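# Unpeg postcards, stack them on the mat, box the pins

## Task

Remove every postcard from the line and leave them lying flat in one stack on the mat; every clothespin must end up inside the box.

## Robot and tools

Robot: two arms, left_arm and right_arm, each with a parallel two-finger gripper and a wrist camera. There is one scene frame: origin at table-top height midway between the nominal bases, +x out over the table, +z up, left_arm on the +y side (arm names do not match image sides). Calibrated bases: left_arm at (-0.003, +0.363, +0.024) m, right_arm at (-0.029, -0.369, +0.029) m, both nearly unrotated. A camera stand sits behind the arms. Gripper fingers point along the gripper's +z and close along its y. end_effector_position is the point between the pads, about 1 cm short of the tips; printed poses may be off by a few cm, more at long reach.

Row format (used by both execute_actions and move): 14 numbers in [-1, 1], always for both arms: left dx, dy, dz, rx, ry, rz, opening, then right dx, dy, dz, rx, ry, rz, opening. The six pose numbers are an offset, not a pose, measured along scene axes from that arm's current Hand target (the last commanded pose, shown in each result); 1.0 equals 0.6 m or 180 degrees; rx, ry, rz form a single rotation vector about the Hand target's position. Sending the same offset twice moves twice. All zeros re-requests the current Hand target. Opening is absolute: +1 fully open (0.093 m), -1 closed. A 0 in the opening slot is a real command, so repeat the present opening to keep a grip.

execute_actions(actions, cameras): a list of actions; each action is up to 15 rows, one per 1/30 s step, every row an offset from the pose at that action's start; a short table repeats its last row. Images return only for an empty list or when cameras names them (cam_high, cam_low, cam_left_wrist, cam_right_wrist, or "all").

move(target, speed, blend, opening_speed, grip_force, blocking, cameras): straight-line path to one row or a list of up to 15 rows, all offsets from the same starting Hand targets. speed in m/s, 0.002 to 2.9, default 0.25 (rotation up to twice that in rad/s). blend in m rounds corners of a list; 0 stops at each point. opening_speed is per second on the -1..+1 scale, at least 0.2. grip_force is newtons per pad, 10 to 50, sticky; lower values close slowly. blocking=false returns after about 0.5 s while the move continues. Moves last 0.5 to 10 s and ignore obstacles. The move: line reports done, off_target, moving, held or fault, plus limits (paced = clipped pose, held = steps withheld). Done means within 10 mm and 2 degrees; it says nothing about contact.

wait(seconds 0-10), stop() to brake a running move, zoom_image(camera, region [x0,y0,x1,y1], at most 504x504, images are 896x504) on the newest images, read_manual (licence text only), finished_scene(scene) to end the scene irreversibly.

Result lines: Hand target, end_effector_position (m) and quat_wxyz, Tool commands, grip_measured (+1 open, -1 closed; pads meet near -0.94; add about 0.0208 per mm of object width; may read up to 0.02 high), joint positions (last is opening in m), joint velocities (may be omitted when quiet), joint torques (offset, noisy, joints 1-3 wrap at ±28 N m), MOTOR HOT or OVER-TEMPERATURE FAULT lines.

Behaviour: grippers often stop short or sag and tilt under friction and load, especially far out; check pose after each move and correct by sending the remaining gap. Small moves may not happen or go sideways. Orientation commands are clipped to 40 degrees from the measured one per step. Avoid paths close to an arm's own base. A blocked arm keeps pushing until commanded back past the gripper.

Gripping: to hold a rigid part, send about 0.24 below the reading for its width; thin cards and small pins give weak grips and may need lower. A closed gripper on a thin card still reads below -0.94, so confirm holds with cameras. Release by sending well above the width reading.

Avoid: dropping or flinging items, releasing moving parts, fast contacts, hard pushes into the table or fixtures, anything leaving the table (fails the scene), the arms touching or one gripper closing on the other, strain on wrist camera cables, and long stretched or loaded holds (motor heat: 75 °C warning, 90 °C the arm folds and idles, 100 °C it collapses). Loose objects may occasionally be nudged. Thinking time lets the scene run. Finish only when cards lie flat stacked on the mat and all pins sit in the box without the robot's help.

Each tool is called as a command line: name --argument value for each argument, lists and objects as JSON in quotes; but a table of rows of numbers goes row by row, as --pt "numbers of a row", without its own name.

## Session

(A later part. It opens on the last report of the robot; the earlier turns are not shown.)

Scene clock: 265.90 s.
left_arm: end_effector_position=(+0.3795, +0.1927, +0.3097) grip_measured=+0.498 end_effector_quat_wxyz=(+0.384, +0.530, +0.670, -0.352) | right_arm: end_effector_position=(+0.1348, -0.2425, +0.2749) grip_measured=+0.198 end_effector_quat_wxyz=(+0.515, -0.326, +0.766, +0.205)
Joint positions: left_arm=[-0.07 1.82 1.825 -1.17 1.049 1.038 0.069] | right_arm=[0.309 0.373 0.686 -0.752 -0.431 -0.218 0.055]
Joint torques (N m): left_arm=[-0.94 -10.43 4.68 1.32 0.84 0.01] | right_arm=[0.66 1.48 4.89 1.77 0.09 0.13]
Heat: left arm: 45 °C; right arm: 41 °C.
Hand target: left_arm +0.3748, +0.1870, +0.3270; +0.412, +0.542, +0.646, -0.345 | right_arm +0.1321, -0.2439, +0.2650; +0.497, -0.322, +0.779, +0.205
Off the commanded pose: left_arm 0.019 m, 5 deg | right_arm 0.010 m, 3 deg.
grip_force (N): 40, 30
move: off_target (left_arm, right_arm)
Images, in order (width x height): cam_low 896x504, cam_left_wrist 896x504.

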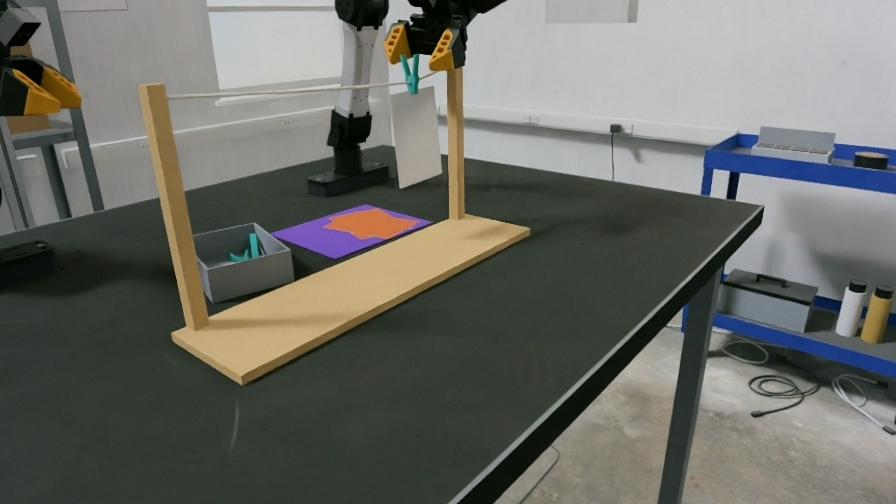

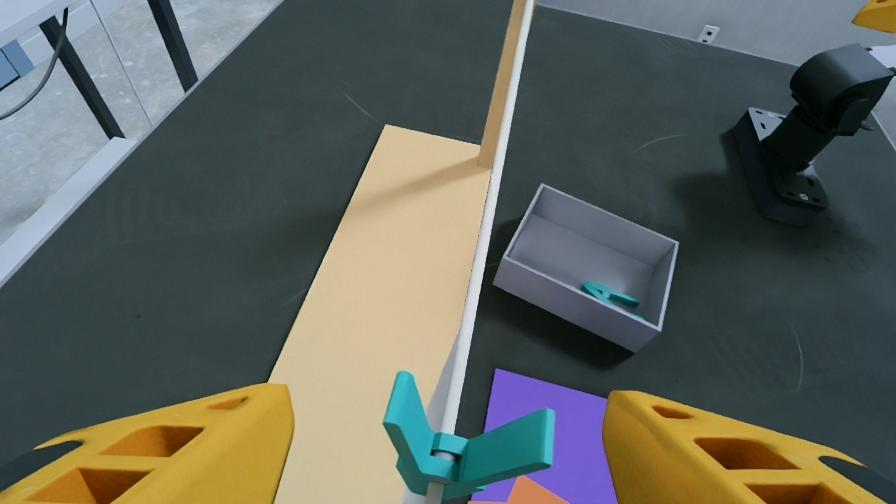

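move --pt "0 0 0 0 0 0 0.1 0 0 0 0 0 0 0.2" --pt "0.0337 -0.004 0.0025 -0.0219 0.124 0.0587 0.1 0 0 0 0 0 0 0.2" --pt "0.065 -0.004 -0.02 -0.0437 0.2479 0.1174 0.1 0 0 0 0 0 0 0.2" --speed 0.06 --blend '[0,0.01,0]' --cameras '["cam_low","cam_left_wrist","cam_right_wrist"]'

Scene clock: 275.80 s.
left_arm: end_effector_position=(+0.4042, +0.1892, +0.2993) grip_measured=+0.102 end_effector_quat_wxyz=(+0.199, +0.201, +0.830, -0.481) | right_arm: end_effector_position=(+0.1348, -0.2425, +0.2749) grip_measured=+0.198 end_effector_quat_wxyz=(+0.515, -0.326, +0.766, +0.205)
Joint positions: left_arm=[-0.074 1.92 1.914 -1.16 1.049 0.171 0.05] | right_arm=[0.309 0.373 0.686 -0.752 -0.431 -0.218 0.055]
Joint torques (N m): left_arm=[-0.84 -7.2 9.22 1.33 0.81 -0.03] | right_arm=[0.65 1.39 4.89 1.78 0.08 0.15]
Heat: left arm: 46 °C; right arm: 41 °C.
Hand target: left_arm +0.4138, +0.1846, +0.3150; +0.227, +0.219, +0.815, -0.487 | right_arm +0.1321, -0.2439, +0.2650; +0.497, -0.322, +0.779, +0.205
Off the commanded pose: left_arm 0.019 m, 4 deg | right_arm 0.010 m, 3 deg.
grip_force (N): 40, 30
move: off_target (left_arm, right_arm)
Images, in order (width x height): cam_low 896x504, cam_left_wrist 896x504, cam_right_wrist 896x504.

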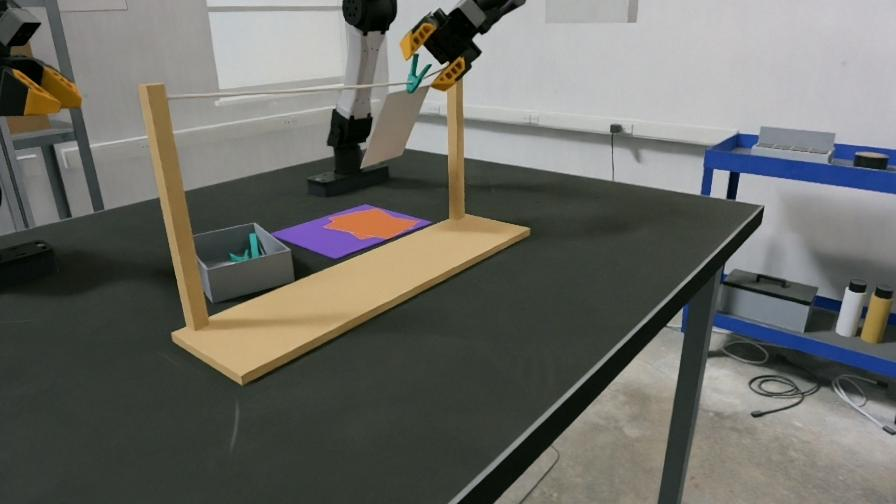

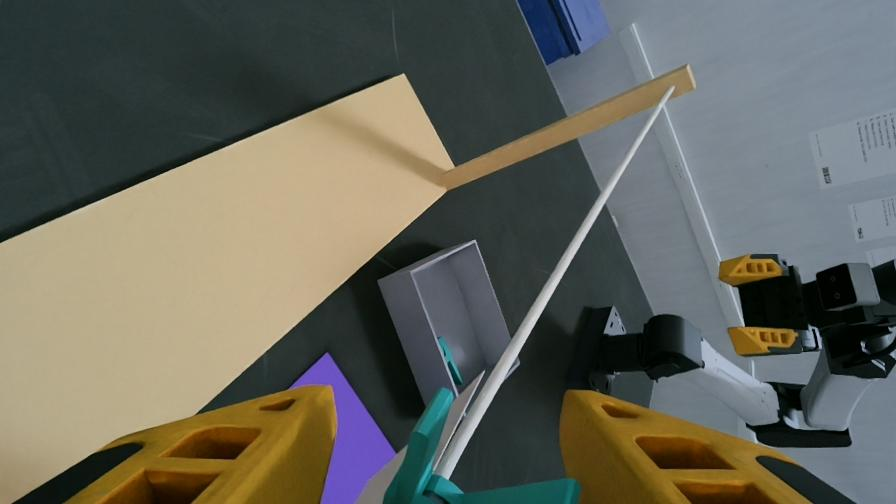

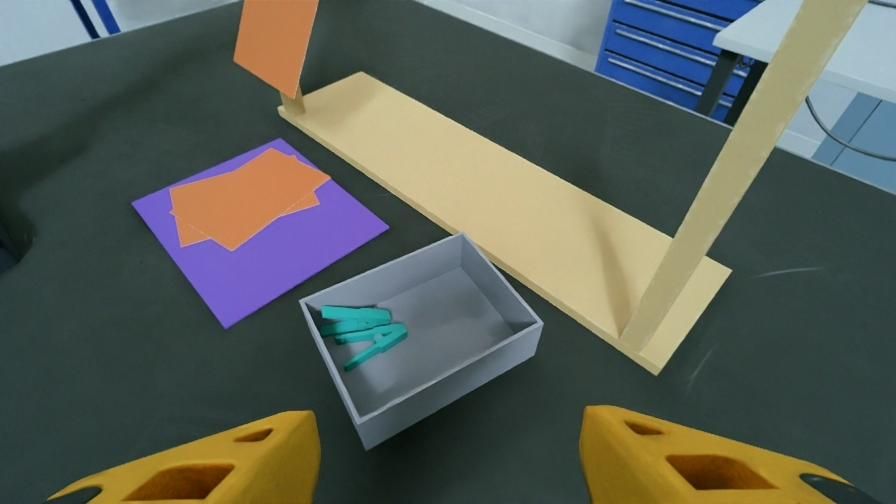

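move --target '[0,0,0,0,0,0,-0.2,0,0,0,0,0,0,0.5]' --opening_speed 0.3 --cameras '["cam_low","cam_left_wrist","cam_right_wrist"]'

Scene clock: 277.37 s.
left_arm: end_effector_position=(+0.4044, +0.1892, +0.2994) grip_measured=-0.198 end_effector_quat_wxyz=(+0.199, +0.201, +0.830, -0.481) | right_arm: end_effector_position=(+0.1348, -0.2425, +0.2749) grip_measured=+0.498 end_effector_quat_wxyz=(+0.515, -0.326, +0.766, +0.205)
Joint positions: left_arm=[-0.074 1.92 1.914 -1.159 1.049 0.17 0.036] | right_arm=[0.309 0.373 0.686 -0.752 -0.431 -0.218 0.069]
Joint torques (N m): left_arm=[-0.8 -7.17 9.2 1.33 0.82 -0.01] | right_arm=[0.64 1.44 4.89 1.77 0.09 0.14]
Heat: left arm: 47 °C; right arm: 41 °C.
Hand target: left_arm +0.4138, +0.1846, +0.3150; +0.227, +0.219, +0.815, -0.487 | right_arm +0.1321, -0.2439, +0.2650; +0.497, -0.322, +0.779, +0.205
Off the commanded pose: left_arm 0.019 m, 4 deg | right_arm 0.010 m, 3 deg.
grip_force (N): 40, 30
move: off_target (left_arm, right_arm)
Images, in order (width x height): cam_low 896x504, cam_left_wrist 896x504, cam_right_wrist 896x504.

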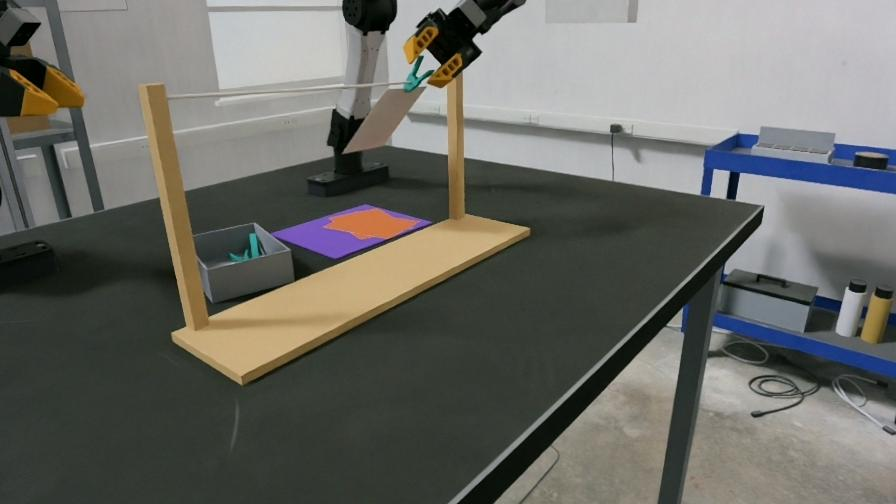

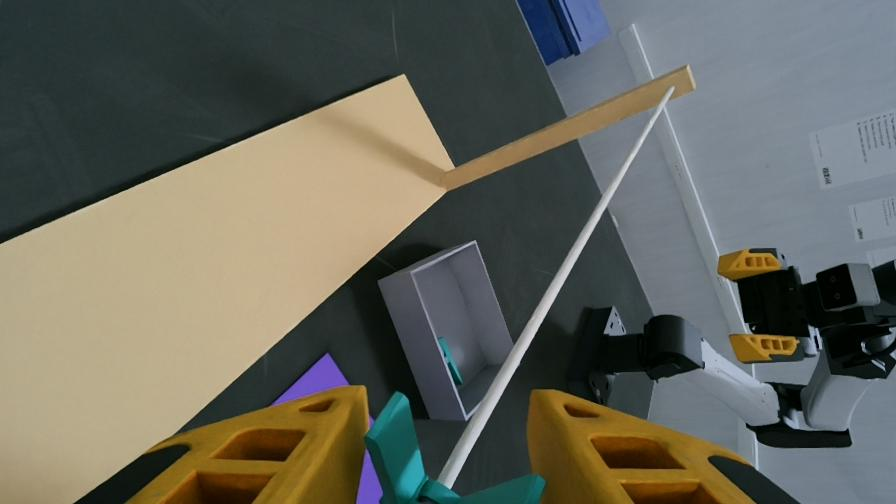

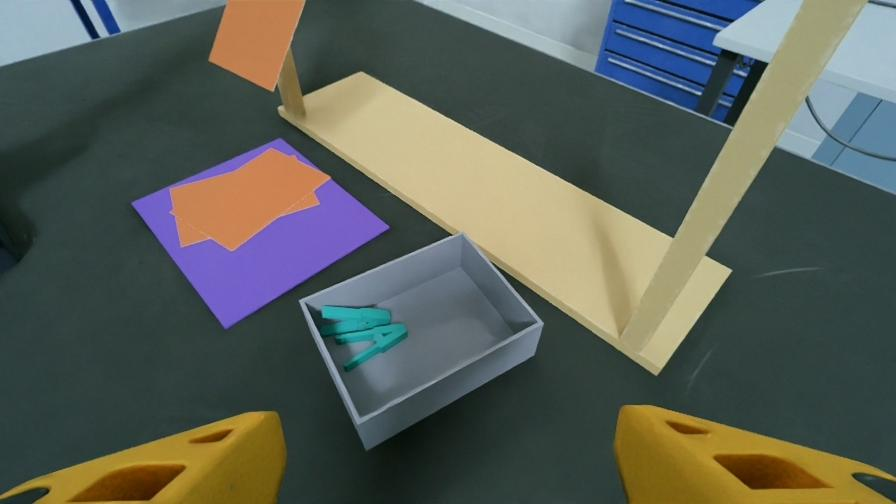

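move --target '[0,0,0,0,0,0,-0.2,0.2599,0.5265,-0.1417,0.278,0.1086,0.1577,0.5]' --speed 0.22 --cameras '["cam_low","cam_left_wrist","cam_right_wrist"]'

Scene clock: 281.67 s.
left_arm: end_effector_position=(+0.4044, +0.1892, +0.2994) grip_measured=-0.198 end_effector_quat_wxyz=(+0.199, +0.201, +0.830, -0.481) | right_arm: end_effector_position=(+0.2850, +0.0693, +0.1525) grip_measured=+0.498 end_effector_quat_wxyz=(+0.359, -0.212, +0.631, +0.654)
Joint positions: left_arm=[-0.074 1.92 1.914 -1.159 1.049 0.17 0.036] | right_arm=[0.764 2.292 1.008 1.425 -0.623 0.826 0.069]
Joint torques (N m): left_arm=[-0.8 -7.21 9.18 1.32 0.82 0] | right_arm=[0.57 -9.48 6.71 2.75 -0.07 0.11]
Heat: left arm: 48 °C; right arm: 42 °C.
Hand target: left_arm +0.4138, +0.1846, +0.3150; +0.227, +0.219, +0.815, -0.487 | right_arm +0.2880, +0.0720, +0.1800; +0.388, -0.222, +0.592, +0.671
Off the commanded pose: left_arm 0.019 m, 4 deg | right_arm 0.028 m, 6 deg.
grip_force (N): 40, 30
move: off_target (left_arm, right_arm)
Images, in order (width x height): cam_low 896x504, cam_left_wrist 896x504, cam_right_wrist 896x504.

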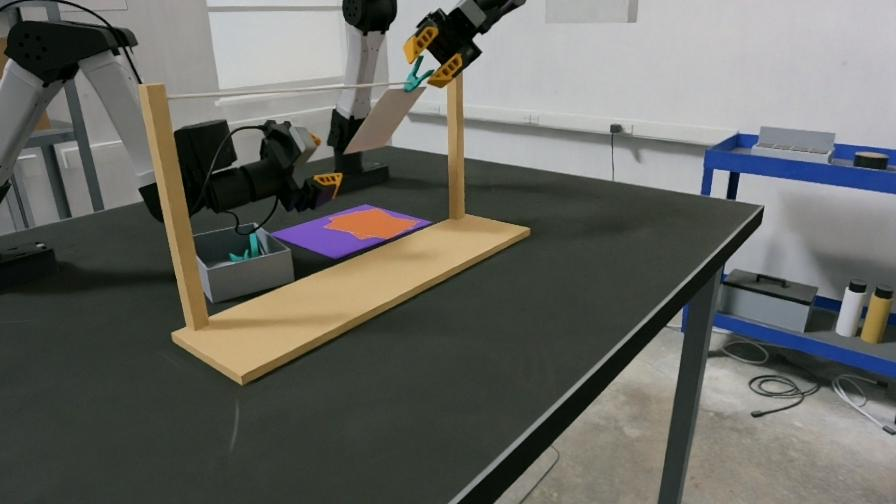

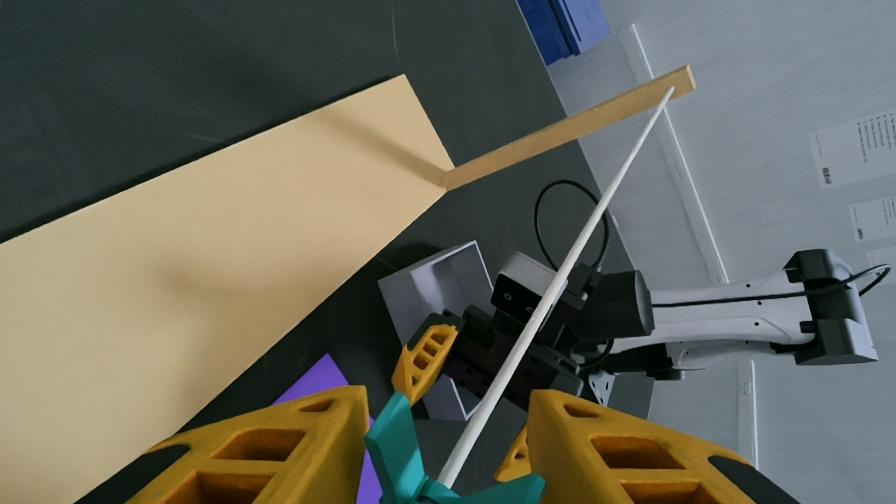

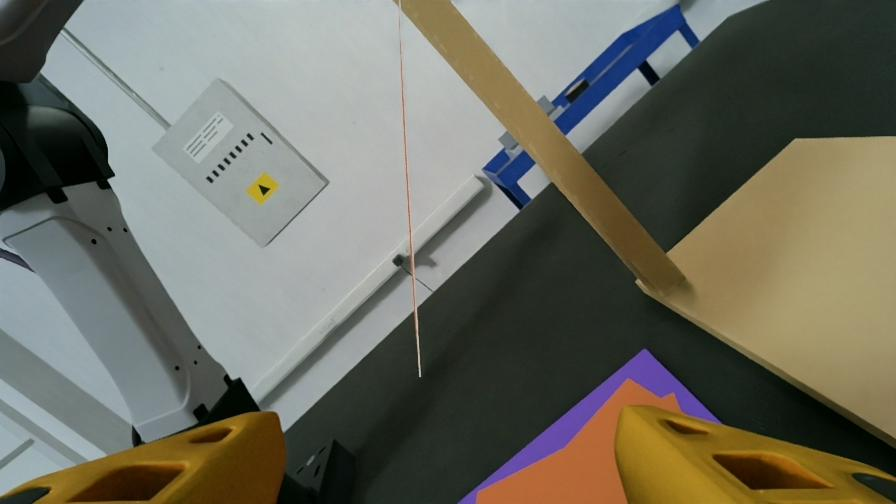

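move --target '[0,0,0,0,0,0,-0.2,0.028,0.087,0.05,0,0,0,0.5]' --speed 0.1 --cameras '["cam_right_wrist"]'

Scene clock: 283.60 s.
left_arm: end_effector_position=(+0.4044, +0.1892, +0.2994) grip_measured=-0.198 end_effector_quat_wxyz=(+0.199, +0.201, +0.830, -0.481) | right_arm: end_effector_position=(+0.2937, +0.1205, +0.1990) grip_measured=+0.498 end_effector_quat_wxyz=(+0.374, -0.230, +0.593, +0.675)
Joint positions: left_arm=[-0.074 1.92 1.914 -1.159 1.049 0.17 0.036] | right_arm=[0.824 2.321 1.253 1.299 -0.597 0.826 0.069]
Joint torques (N m): left_arm=[-0.85 -7.16 9.16 1.3 0.82 -0.01] | right_arm=[0.4 -10.74 7.99 1.66 0.29 -0.01]
Heat: left arm: 48 °C; right arm: 42 °C.
Hand target: left_arm +0.4138, +0.1846, +0.3150; +0.227, +0.219, +0.815, -0.487 | right_arm +0.3048, +0.1242, +0.2100; +0.388, -0.222, +0.592, +0.671
Off the commanded pose: left_arm 0.019 m, 4 deg | right_arm 0.016 m, 2 deg.
grip_force (N): 40, 30
move: off_target (left_arm, right_arm)
Images, in order (width x height): cam_right_wrist 896x504.

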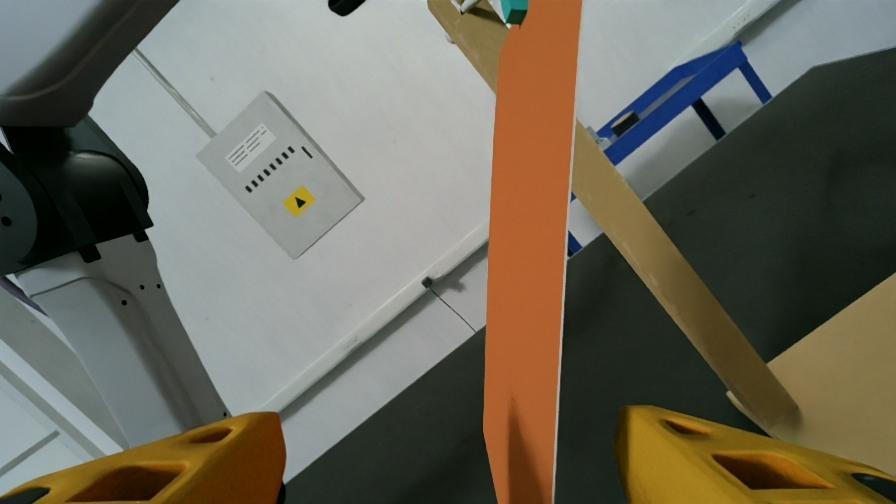

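move --target '[0,0,0,0,0,0,-0.2,0.009,0.0,-0.035,0,0,0,0.5]' --speed 0.08 --cameras '["cam_right_wrist"]'

Scene clock: 284.77 s.
left_arm: end_effector_position=(+0.4044, +0.1892, +0.2994) grip_measured=-0.198 end_effector_quat_wxyz=(+0.199, +0.201, +0.830, -0.481) | right_arm: end_effector_position=(+0.2973, +0.1243, +0.1657) grip_measured=+0.498 end_effector_quat_wxyz=(+0.358, -0.225, +0.613, +0.667)
Joint positions: left_arm=[-0.074 1.92 1.914 -1.159 1.049 0.17 0.036] | right_arm=[0.824 2.392 1.27 1.299 -0.597 0.826 0.069]
Joint torques (N m): left_arm=[-0.81 -7.23 9.17 1.32 0.82 -0.02] | right_arm=[-0.29 -11.23 7.88 2.2 0.18 -0.01]
Heat: left arm: 48 °C; right arm: 42 °C.
Hand target: left_arm +0.4138, +0.1846, +0.3150; +0.227, +0.219, +0.815, -0.487 | right_arm +0.3102, +0.1242, +0.1890; +0.388, -0.222, +0.592, +0.671
Off the commanded pose: left_arm 0.019 m, 4 deg | right_arm 0.027 m, 4 deg.
grip_force (N): 40, 30
move: off_target (left_arm, right_arm)
Images, in order (width x height): cam_right_wrist 896x504.

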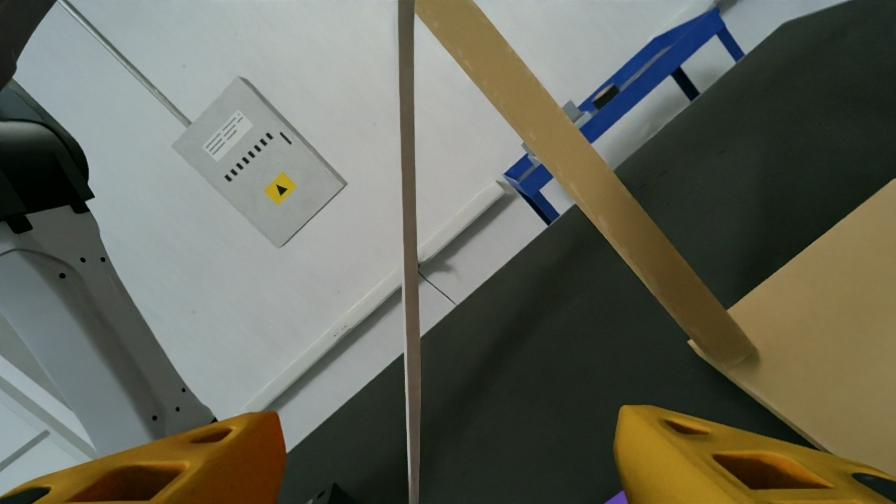

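move --target '[0,0,0,0,0,0,-0.2,-0.006,0.012,0.018,0,0,0,0.5]' --speed 0.08 --cameras '["cam_right_wrist"]'

Scene clock: 285.87 s.
left_arm: end_effector_position=(+0.4044, +0.1892, +0.2994) grip_measured=-0.198 end_effector_quat_wxyz=(+0.199, +0.201, +0.830, -0.481) | right_arm: end_effector_position=(+0.3001, +0.1259, +0.1716) grip_measured=+0.498 end_effector_quat_wxyz=(+0.365, -0.224, +0.608, +0.668)
Joint positions: left_arm=[-0.074 1.92 1.914 -1.159 1.049 0.17 0.036] | right_arm=[0.824 2.392 1.286 1.299 -0.589 0.826 0.069]
Joint torques (N m): left_arm=[-0.84 -7.19 9.13 1.33 0.81 -0.01] | right_arm=[0.62 -13.29 7.76 1.8 0.27 -0.04]
Heat: left arm: 48 °C; right arm: 42 °C.
Hand target: left_arm +0.4138, +0.1846, +0.3150; +0.227, +0.219, +0.815, -0.487 | right_arm +0.3066, +0.1314, +0.1998; +0.388, -0.222, +0.592, +0.671
Off the commanded pose: left_arm 0.019 m, 4 deg | right_arm 0.030 m, 3 deg.
grip_force (N): 40, 30
move: off_target (left_arm, right_arm)
Images, in order (width x height): cam_right_wrist 896x504.

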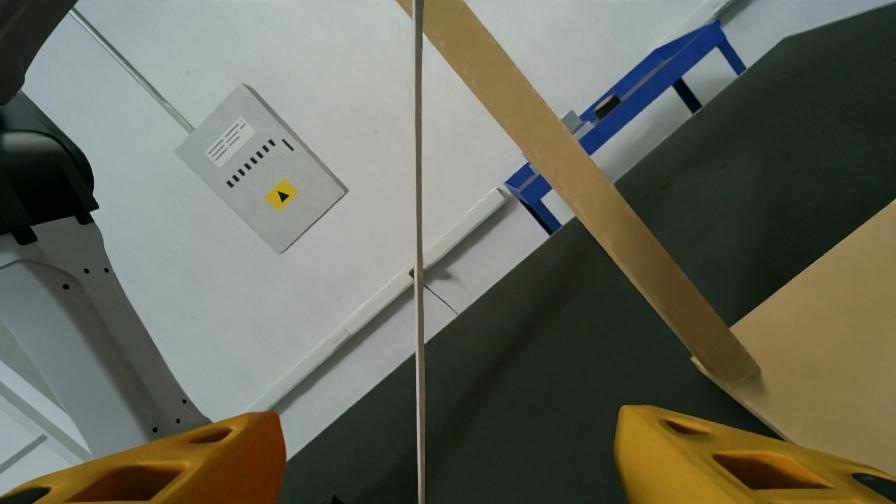

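move --target '[0,0,0,0,0,0,-0.2,-0.008,0.012,0.014,0,0,0,0.5]' --speed 0.08 --cameras '["cam_right_wrist"]'

Scene clock: 287.33 s.
left_arm: end_effector_position=(+0.4044, +0.1892, +0.2994) grip_measured=-0.198 end_effector_quat_wxyz=(+0.199, +0.201, +0.830, -0.481) | right_arm: end_effector_position=(+0.2923, +0.1349, +0.1718) grip_measured=+0.498 end_effector_quat_wxyz=(+0.360, -0.224, +0.610, +0.669)
Joint positions: left_arm=[-0.074 1.92 1.914 -1.159 1.049 0.17 0.036] | right_arm=[0.849 2.392 1.295 1.282 -0.571 0.826 0.069]
Joint torques (N m): left_arm=[-0.81 -7.2 9.18 1.32 0.82 -0.01] | right_arm=[0.54 -14.86 7.86 1.7 0.25 -0.09]
Heat: left arm: 49 °C; right arm: 42 °C.
Hand target: left_arm +0.4138, +0.1846, +0.3150; +0.227, +0.219, +0.815, -0.487 | right_arm +0.3018, +0.1386, +0.2082; +0.388, -0.222, +0.592, +0.671
Off the commanded pose: left_arm 0.019 m, 4 deg | right_arm 0.038 m, 4 deg.
grip_force (N): 40, 30
move: off_target (left_arm, right_arm)
Images, in order (width x height): cam_right_wrist 896x504.

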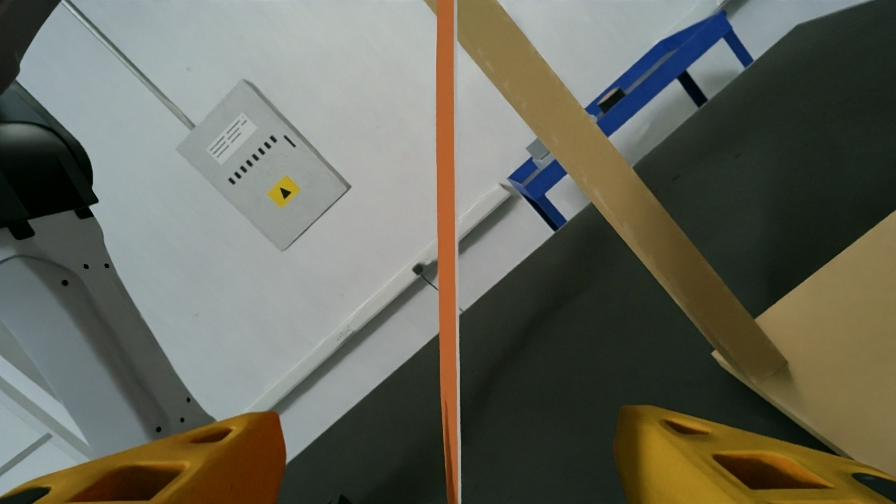

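move --target '[0,0,0,0,0,0,-0.2,0,0,0,0,0,0,-1]' --grip_force '[40,25]'

move --target '[0,0,0,0,0,0,-0.2,0,0,0,0,0,0,-1]' --grip_force '[40,30]' --cameras '["cam_low","cam_left_wrist","cam_right_wrist"]'

Scene clock: 292.47 s.
left_arm: end_effector_position=(+0.4044, +0.1892, +0.2994) grip_measured=-0.198 end_effector_quat_wxyz=(+0.199, +0.201, +0.830, -0.481) | right_arm: end_effector_position=(+0.2924, +0.1349, +0.1714) grip_measured=-0.941 end_effector_quat_wxyz=(+0.359, -0.224, +0.611, +0.669)
Joint positions: left_arm=[-0.074 1.92 1.914 -1.159 1.049 0.17 0.036] | right_arm=[0.849 2.392 1.295 1.28 -0.571 0.826 0]
Joint velocities: left_arm=[within noise] | right_arm=[0.007 -0.012 -0.012 0.007 0.007 -0.007 -0.01]
Joint torques (N m): left_arm=[-0.81 -7.21 9.13 1.33 0.82 -0.01] | right_arm=[0.53 -14.78 7.92 1.7 0.26 -0.07]
Heat: left arm: 49 °C; right arm: 42 °C.
Hand target: left_arm +0.4138, +0.1846, +0.3150; +0.227, +0.219, +0.815, -0.487 | right_arm +0.3018, +0.1386, +0.2082; +0.388, -0.222, +0.592, +0.671
Off the commanded pose: left_arm 0.019 m, 4 deg | right_arm 0.038 m, 4 deg.
grip_force (N): 40, 25
move: moving (right_arm; no rest 5 s after the path's end), off_target (left_arm)

Scene clock: 293.27 s.
left_arm: end_effector_position=(+0.4044, +0.1892, +0.2994) grip_measured=-0.198 end_effector_quat_wxyz=(+0.199, +0.201, +0.830, -0.481) | right_arm: end_effector_position=(+0.2924, +0.1349, +0.1714) grip_measured=-0.977 end_effector_quat_wxyz=(+0.359, -0.224, +0.611, +0.669)
Joint positions: left_arm=[-0.074 1.92 1.914 -1.159 1.049 0.17 0.036] | right_arm=[0.849 2.392 1.295 1.28 -0.571 0.826 0]
Joint torques (N m): left_arm=[-0.8 -7.21 9.14 1.33 0.82 -0.02] | right_arm=[0.51 -14.79 7.86 1.68 0.26 -0.07]
Heat: left arm: 49 °C; right arm: 42 °C.
Hand target: left_arm +0.4138, +0.1846, +0.3150; +0.227, +0.219, +0.815, -0.487 | right_arm +0.3018, +0.1386, +0.2082; +0.388, -0.222, +0.592, +0.671
Off the commanded pose: left_arm 0.019 m, 4 deg | right_arm 0.038 m, 4 deg.
grip_force (N): 40, 30
move: off_target (left_arm, right_arm)
Images, in order (width x height): cam_low 896x504, cam_left_wrist 896x504, cam_right_wrist 896x504.

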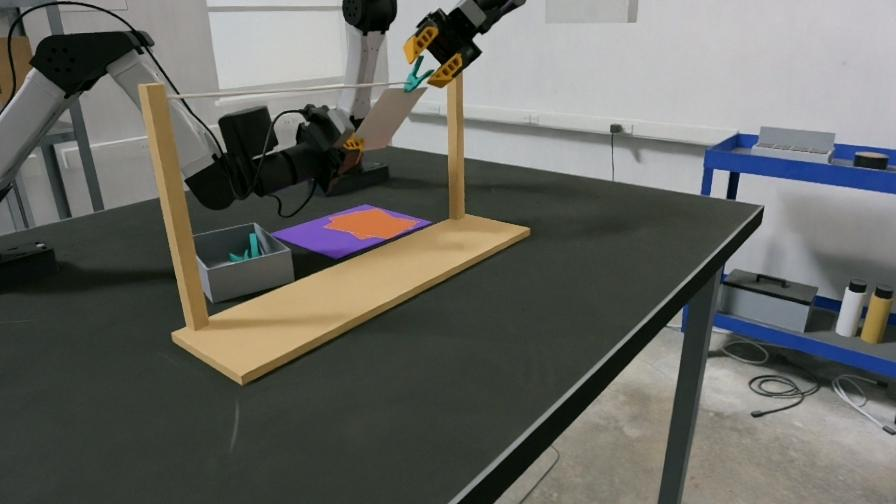

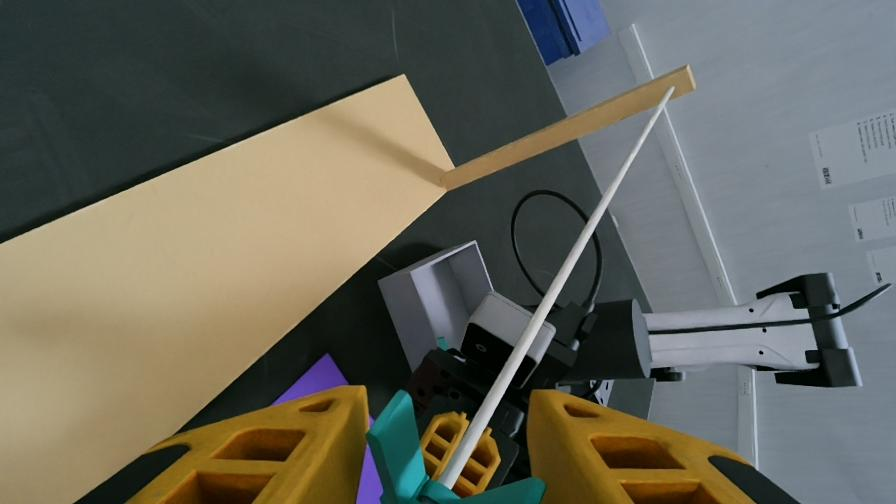

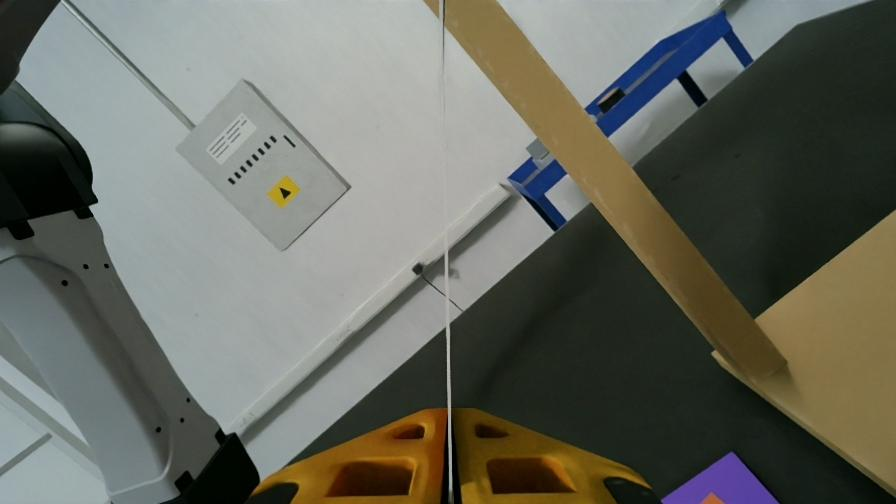

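Squeeze pin.

move --target '[0,0,0,0,0,0,-0.5,0,0,0,0,0,0,-1]' --opening_speed 0.4

move --target '[0,0,0,0,0,0,-0.65,0,0,0,0,0,0,-1]' --opening_speed 0.4 --cameras '["cam_low","cam_left_wrist","cam_right_wrist"]'

Scene clock: 294.67 s.
left_arm: end_effector_position=(+0.4045, +0.1884, +0.2998) grip_measured=-0.495 end_effector_quat_wxyz=(+0.200, +0.202, +0.829, -0.482) | right_arm: end_effector_position=(+0.2924, +0.1349, +0.1714) grip_measured=-0.977 end_effector_quat_wxyz=(+0.359, -0.224, +0.611, +0.669)
Joint positions: left_arm=[-0.076 1.92 1.914 -1.156 1.05 0.168 0.021] | right_arm=[0.849 2.392 1.295 1.28 -0.571 0.826 0]
Joint torques (N m): left_arm=[-0.84 -7.24 9.18 1.3 0.8 0] | right_arm=[0.5 -14.79 7.86 1.71 0.27 -0.08]
Heat: left arm: 50 °C; right arm: 42 °C.
Hand target: left_arm +0.4138, +0.1846, +0.3150; +0.227, +0.219, +0.815, -0.487 | right_arm +0.3018, +0.1386, +0.2082; +0.388, -0.222, +0.592, +0.671
Off the commanded pose: left_arm 0.018 m, 4 deg | right_arm 0.038 m, 4 deg.
grip_force (N): 40, 30
move: off_target (left_arm, right_arm)

Scene clock: 295.63 s.
left_arm: end_effector_position=(+0.4071, +0.1916, +0.3029) grip_measured=-0.645 end_effector_quat_wxyz=(+0.206, +0.200, +0.827, -0.483) | right_arm: end_effector_position=(+0.2932, +0.1345, +0.1711) grip_measured=-0.977 end_effector_quat_wxyz=(+0.360, -0.223, +0.612, +0.669)
Joint positions: left_arm=[-0.067 1.92 1.92 -1.15 1.056 0.165 0.014] | right_arm=[0.847 2.392 1.295 1.279 -0.571 0.826 0]
Joint torques (N m): left_arm=[-0.87 -7.15 8.65 1.28 0.72 0.03] | right_arm=[0.57 -14.83 7.87 1.73 0.24 -0.09]
Heat: left arm: 50 °C; right arm: 42 °C.
Hand target: left_arm +0.4138, +0.1846, +0.3150; +0.227, +0.219, +0.815, -0.487 | right_arm +0.3018, +0.1386, +0.2082; +0.388, -0.222, +0.592, +0.671
Off the commanded pose: left_arm 0.016 m, 4 deg | right_arm 0.038 m, 4 deg.
grip_force (N): 40, 30
move: off_target (left_arm, right_arm)
Images, in order (width x height): cam_low 896x504, cam_left_wrist 896x504, cam_right_wrist 896x504.

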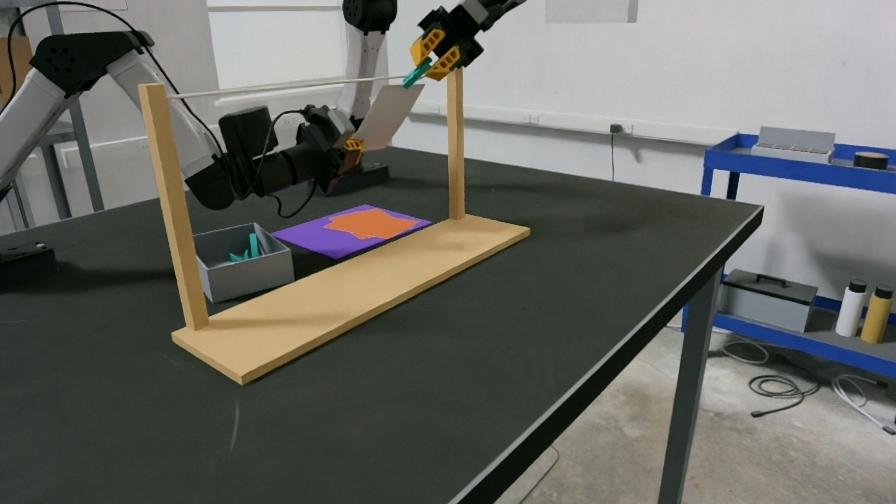

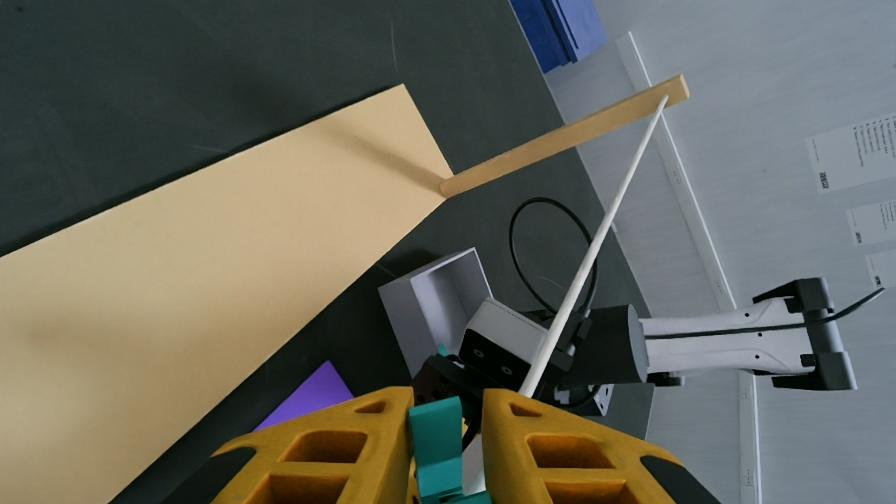

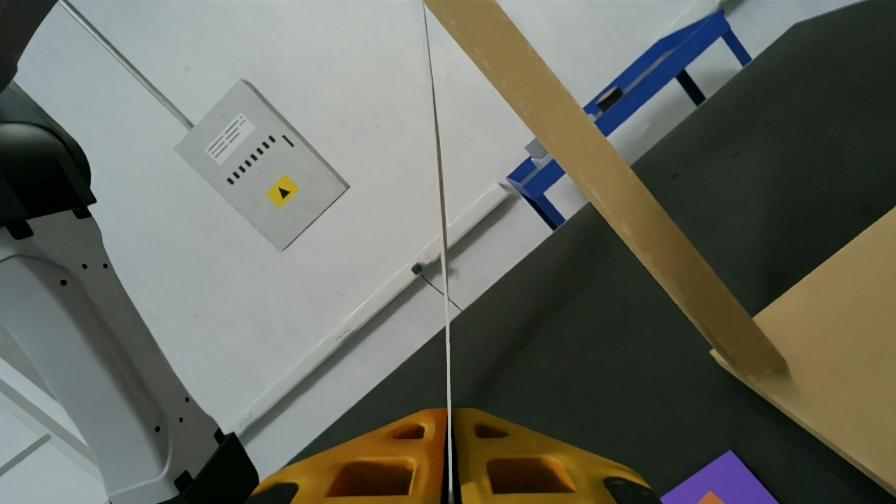

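zoom_image --camera "cam_low" --region '[340, 20, 500, 160]'

zoom_image --camera "cam_left_wrist" --region '[340, 360, 560, 504]'

Scaled by 3.150 from the camera's 896x504 image, which has a finer 1280x720 frame.

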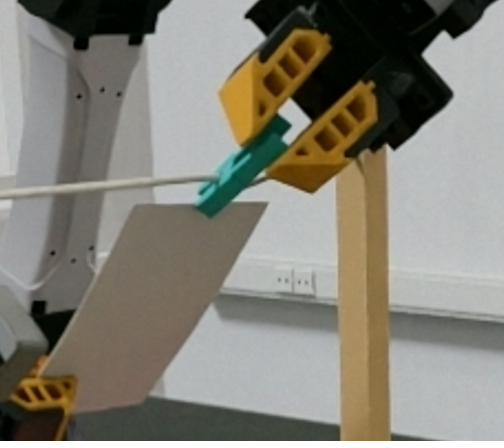

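Scaled by 2.291 from the camera's 896x504 image, which has a finer 1280x720 frame.

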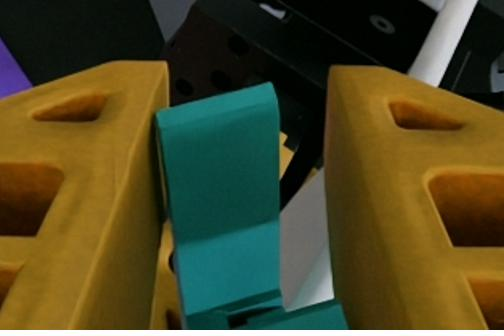

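move --target '[0,0,0,0,0,0,-0.1,0,0,0,0,0,0,-1]' --opening_speed 0.5 --cameras '["cam_low","cam_left_wrist","cam_right_wrist"]'

Scene clock: 297.43 s.
left_arm: end_effector_position=(+0.4060, +0.1894, +0.3035) grip_measured=-0.103 end_effector_quat_wxyz=(+0.204, +0.201, +0.826, -0.485) | right_arm: end_effector_position=(+0.2924, +0.1350, +0.1711) grip_measured=-0.977 end_effector_quat_wxyz=(+0.359, -0.224, +0.611, +0.669)
Joint positions: left_arm=[-0.071 1.92 1.92 -1.15 1.061 0.164 0.04] | right_arm=[0.849 2.392 1.295 1.279 -0.571 0.826 0]
Joint torques (N m): left_arm=[-0.84 -7.19 8.7 1.28 0.68 0.04] | right_arm=[0.5 -14.79 7.87 1.73 0.25 -0.07]
Heat: left arm: 50 °C; right arm: 43 °C.
Hand target: left_arm +0.4138, +0.1846, +0.3150; +0.227, +0.219, +0.815, -0.487 | right_arm +0.3018, +0.1386, +0.2082; +0.388, -0.222, +0.592, +0.671
Off the commanded pose: left_arm 0.015 m, 4 deg | right_arm 0.038 m, 4 deg.
grip_force (N): 40, 30
move: off_target (left_arm, right_arm)
Images, in order (width x height): cam_low 896x504, cam_left_wrist 896x504, cam_right_wrist 896x504.

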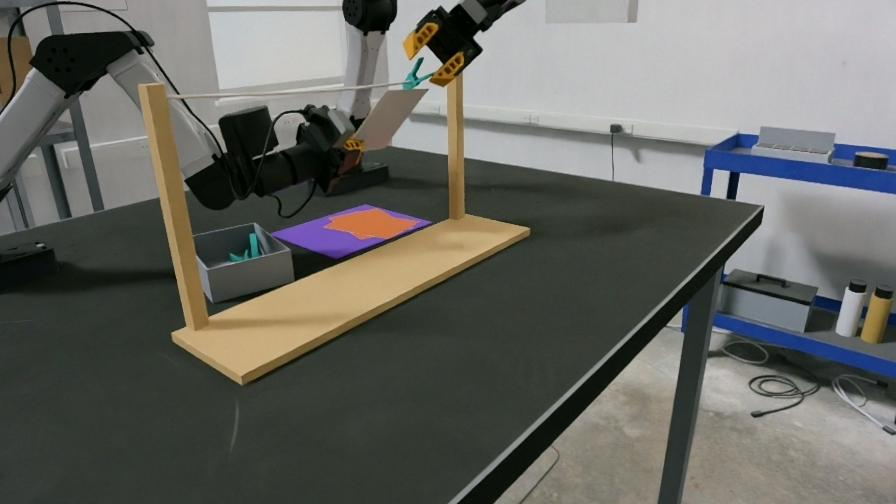

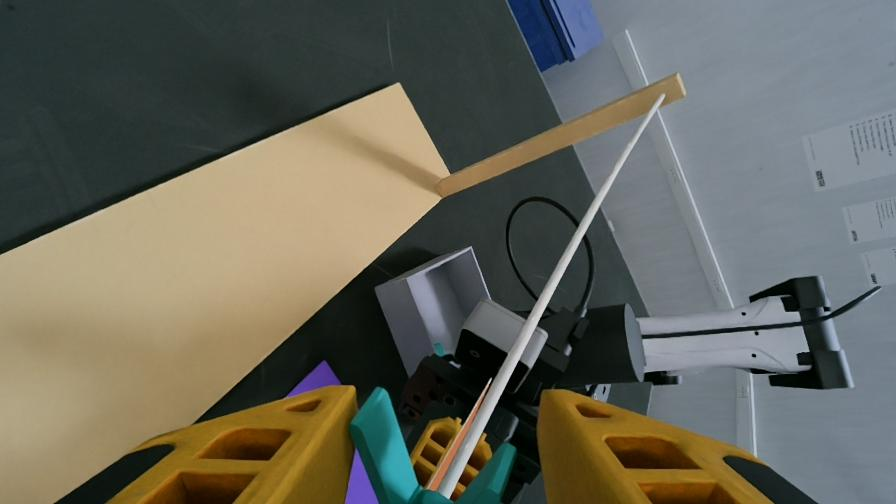

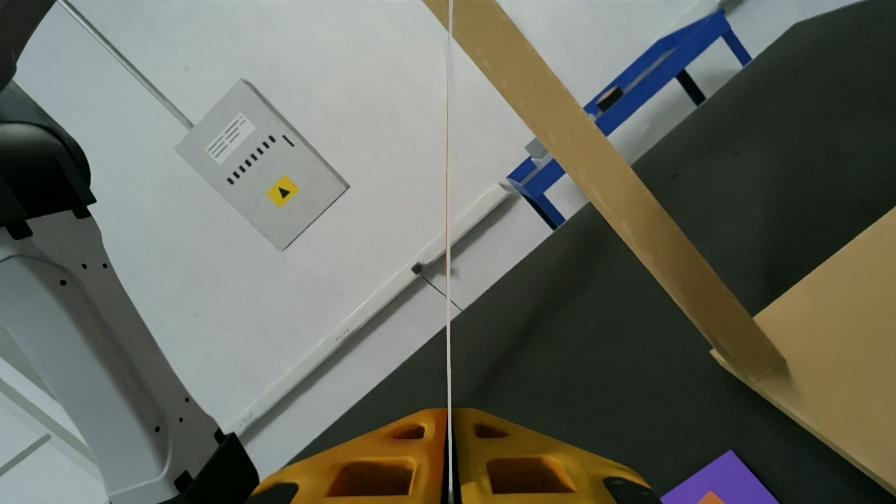

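move --target '[0,0,0,-0.0557,0.0089,-0.0355,-0.1,0,0,0,0,0,0,-1]' --speed 0.08 --cameras '["cam_low","cam_left_wrist"]'

Scene clock: 300.47 s.
left_arm: end_effector_position=(+0.4115, +0.1811, +0.3026) grip_measured=-0.103 end_effector_quat_wxyz=(+0.197, +0.228, +0.771, -0.561) | right_arm: end_effector_position=(+0.2924, +0.1350, +0.1711) grip_measured=-0.977 end_effector_quat_wxyz=(+0.359, -0.224, +0.611, +0.669)
Joint positions: left_arm=[-0.059 2.023 1.969 -1.194 1.256 0.286 0.04] | right_arm=[0.849 2.392 1.295 1.279 -0.571 0.826 0]
Joint torques (N m): left_arm=[0.18 -7.77 9.21 0.52 1.04 0.33] | right_arm=[0.53 -14.78 7.82 1.72 0.26 -0.08]
Heat: left arm: 50 °C; right arm: 44 °C.
Hand target: left_arm +0.4138, +0.1846, +0.3150; +0.207, +0.236, +0.759, -0.571 | right_arm +0.3018, +0.1386, +0.2082; +0.388, -0.222, +0.592, +0.671
Off the commanded pose: left_arm 0.013 m, 2 deg | right_arm 0.038 m, 4 deg.
grip_force (N): 40, 30
move: off_target (left_arm, right_arm)
Images, in order (width x height): cam_low 896x504, cam_left_wrist 896x504.

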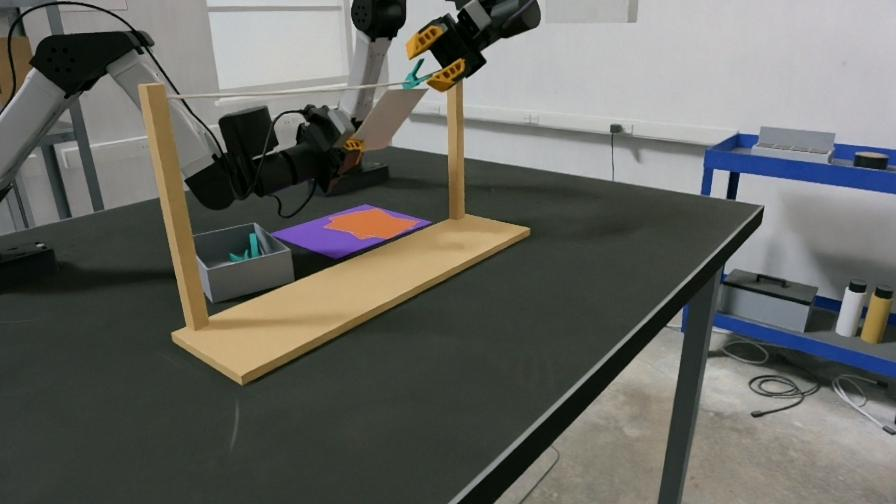

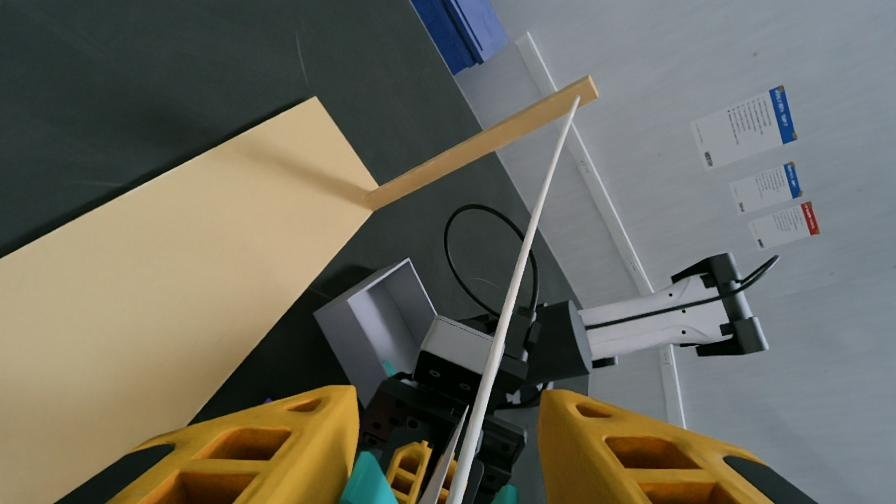

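move --target '[-0.008,0.014,0,0,0,0,-0.1,0,0,0,0,0,0,-1]' --speed 0.08 --cameras '["cam_low","cam_left_wrist"]'

Scene clock: 302.23 s.
left_arm: end_effector_position=(+0.4078, +0.1924, +0.3037) grip_measured=-0.103 end_effector_quat_wxyz=(+0.200, +0.227, +0.771, -0.560) | right_arm: end_effector_position=(+0.2924, +0.1350, +0.1711) grip_measured=-0.977 end_effector_quat_wxyz=(+0.359, -0.224, +0.611, +0.669)
Joint positions: left_arm=[-0.031 2.023 1.978 -1.268 1.263 0.359 0.04] | right_arm=[0.849 2.392 1.295 1.279 -0.571 0.826 0]
Joint torques (N m): left_arm=[0.14 -7.61 8.9 0.39 1.02 0.34] | right_arm=[0.54 -14.78 7.83 1.72 0.26 -0.1]
Heat: left arm: 50 °C; right arm: 45 °C.
Hand target: left_arm +0.4090, +0.1930, +0.3150; +0.207, +0.236, +0.759, -0.571 | right_arm +0.3018, +0.1386, +0.2082; +0.388, -0.222, +0.592, +0.671
Off the commanded pose: left_arm 0.011 m, 2 deg | right_arm 0.038 m, 4 deg.
grip_force (N): 40, 30
move: off_target (left_arm, right_arm)
Images, in order (width x height): cam_low 896x504, cam_left_wrist 896x504.

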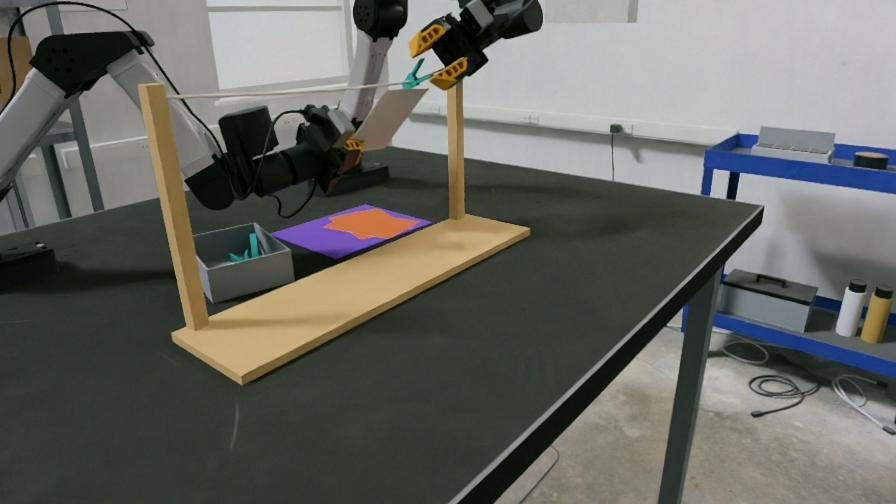

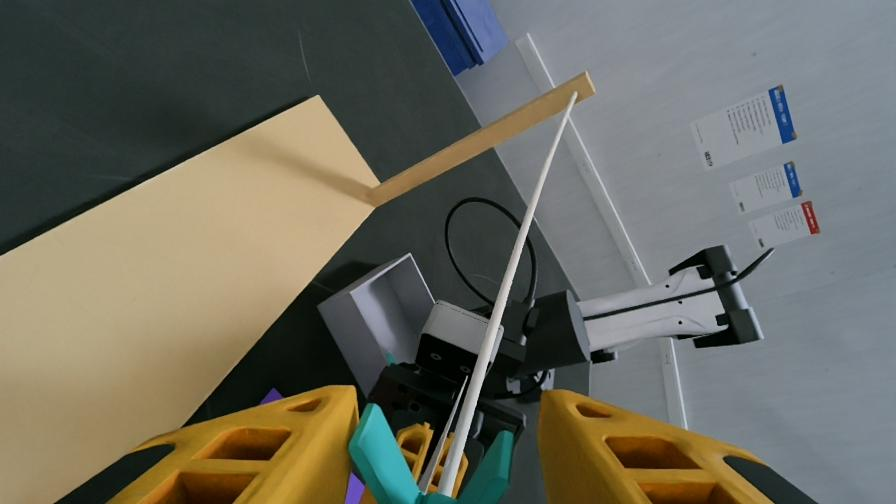

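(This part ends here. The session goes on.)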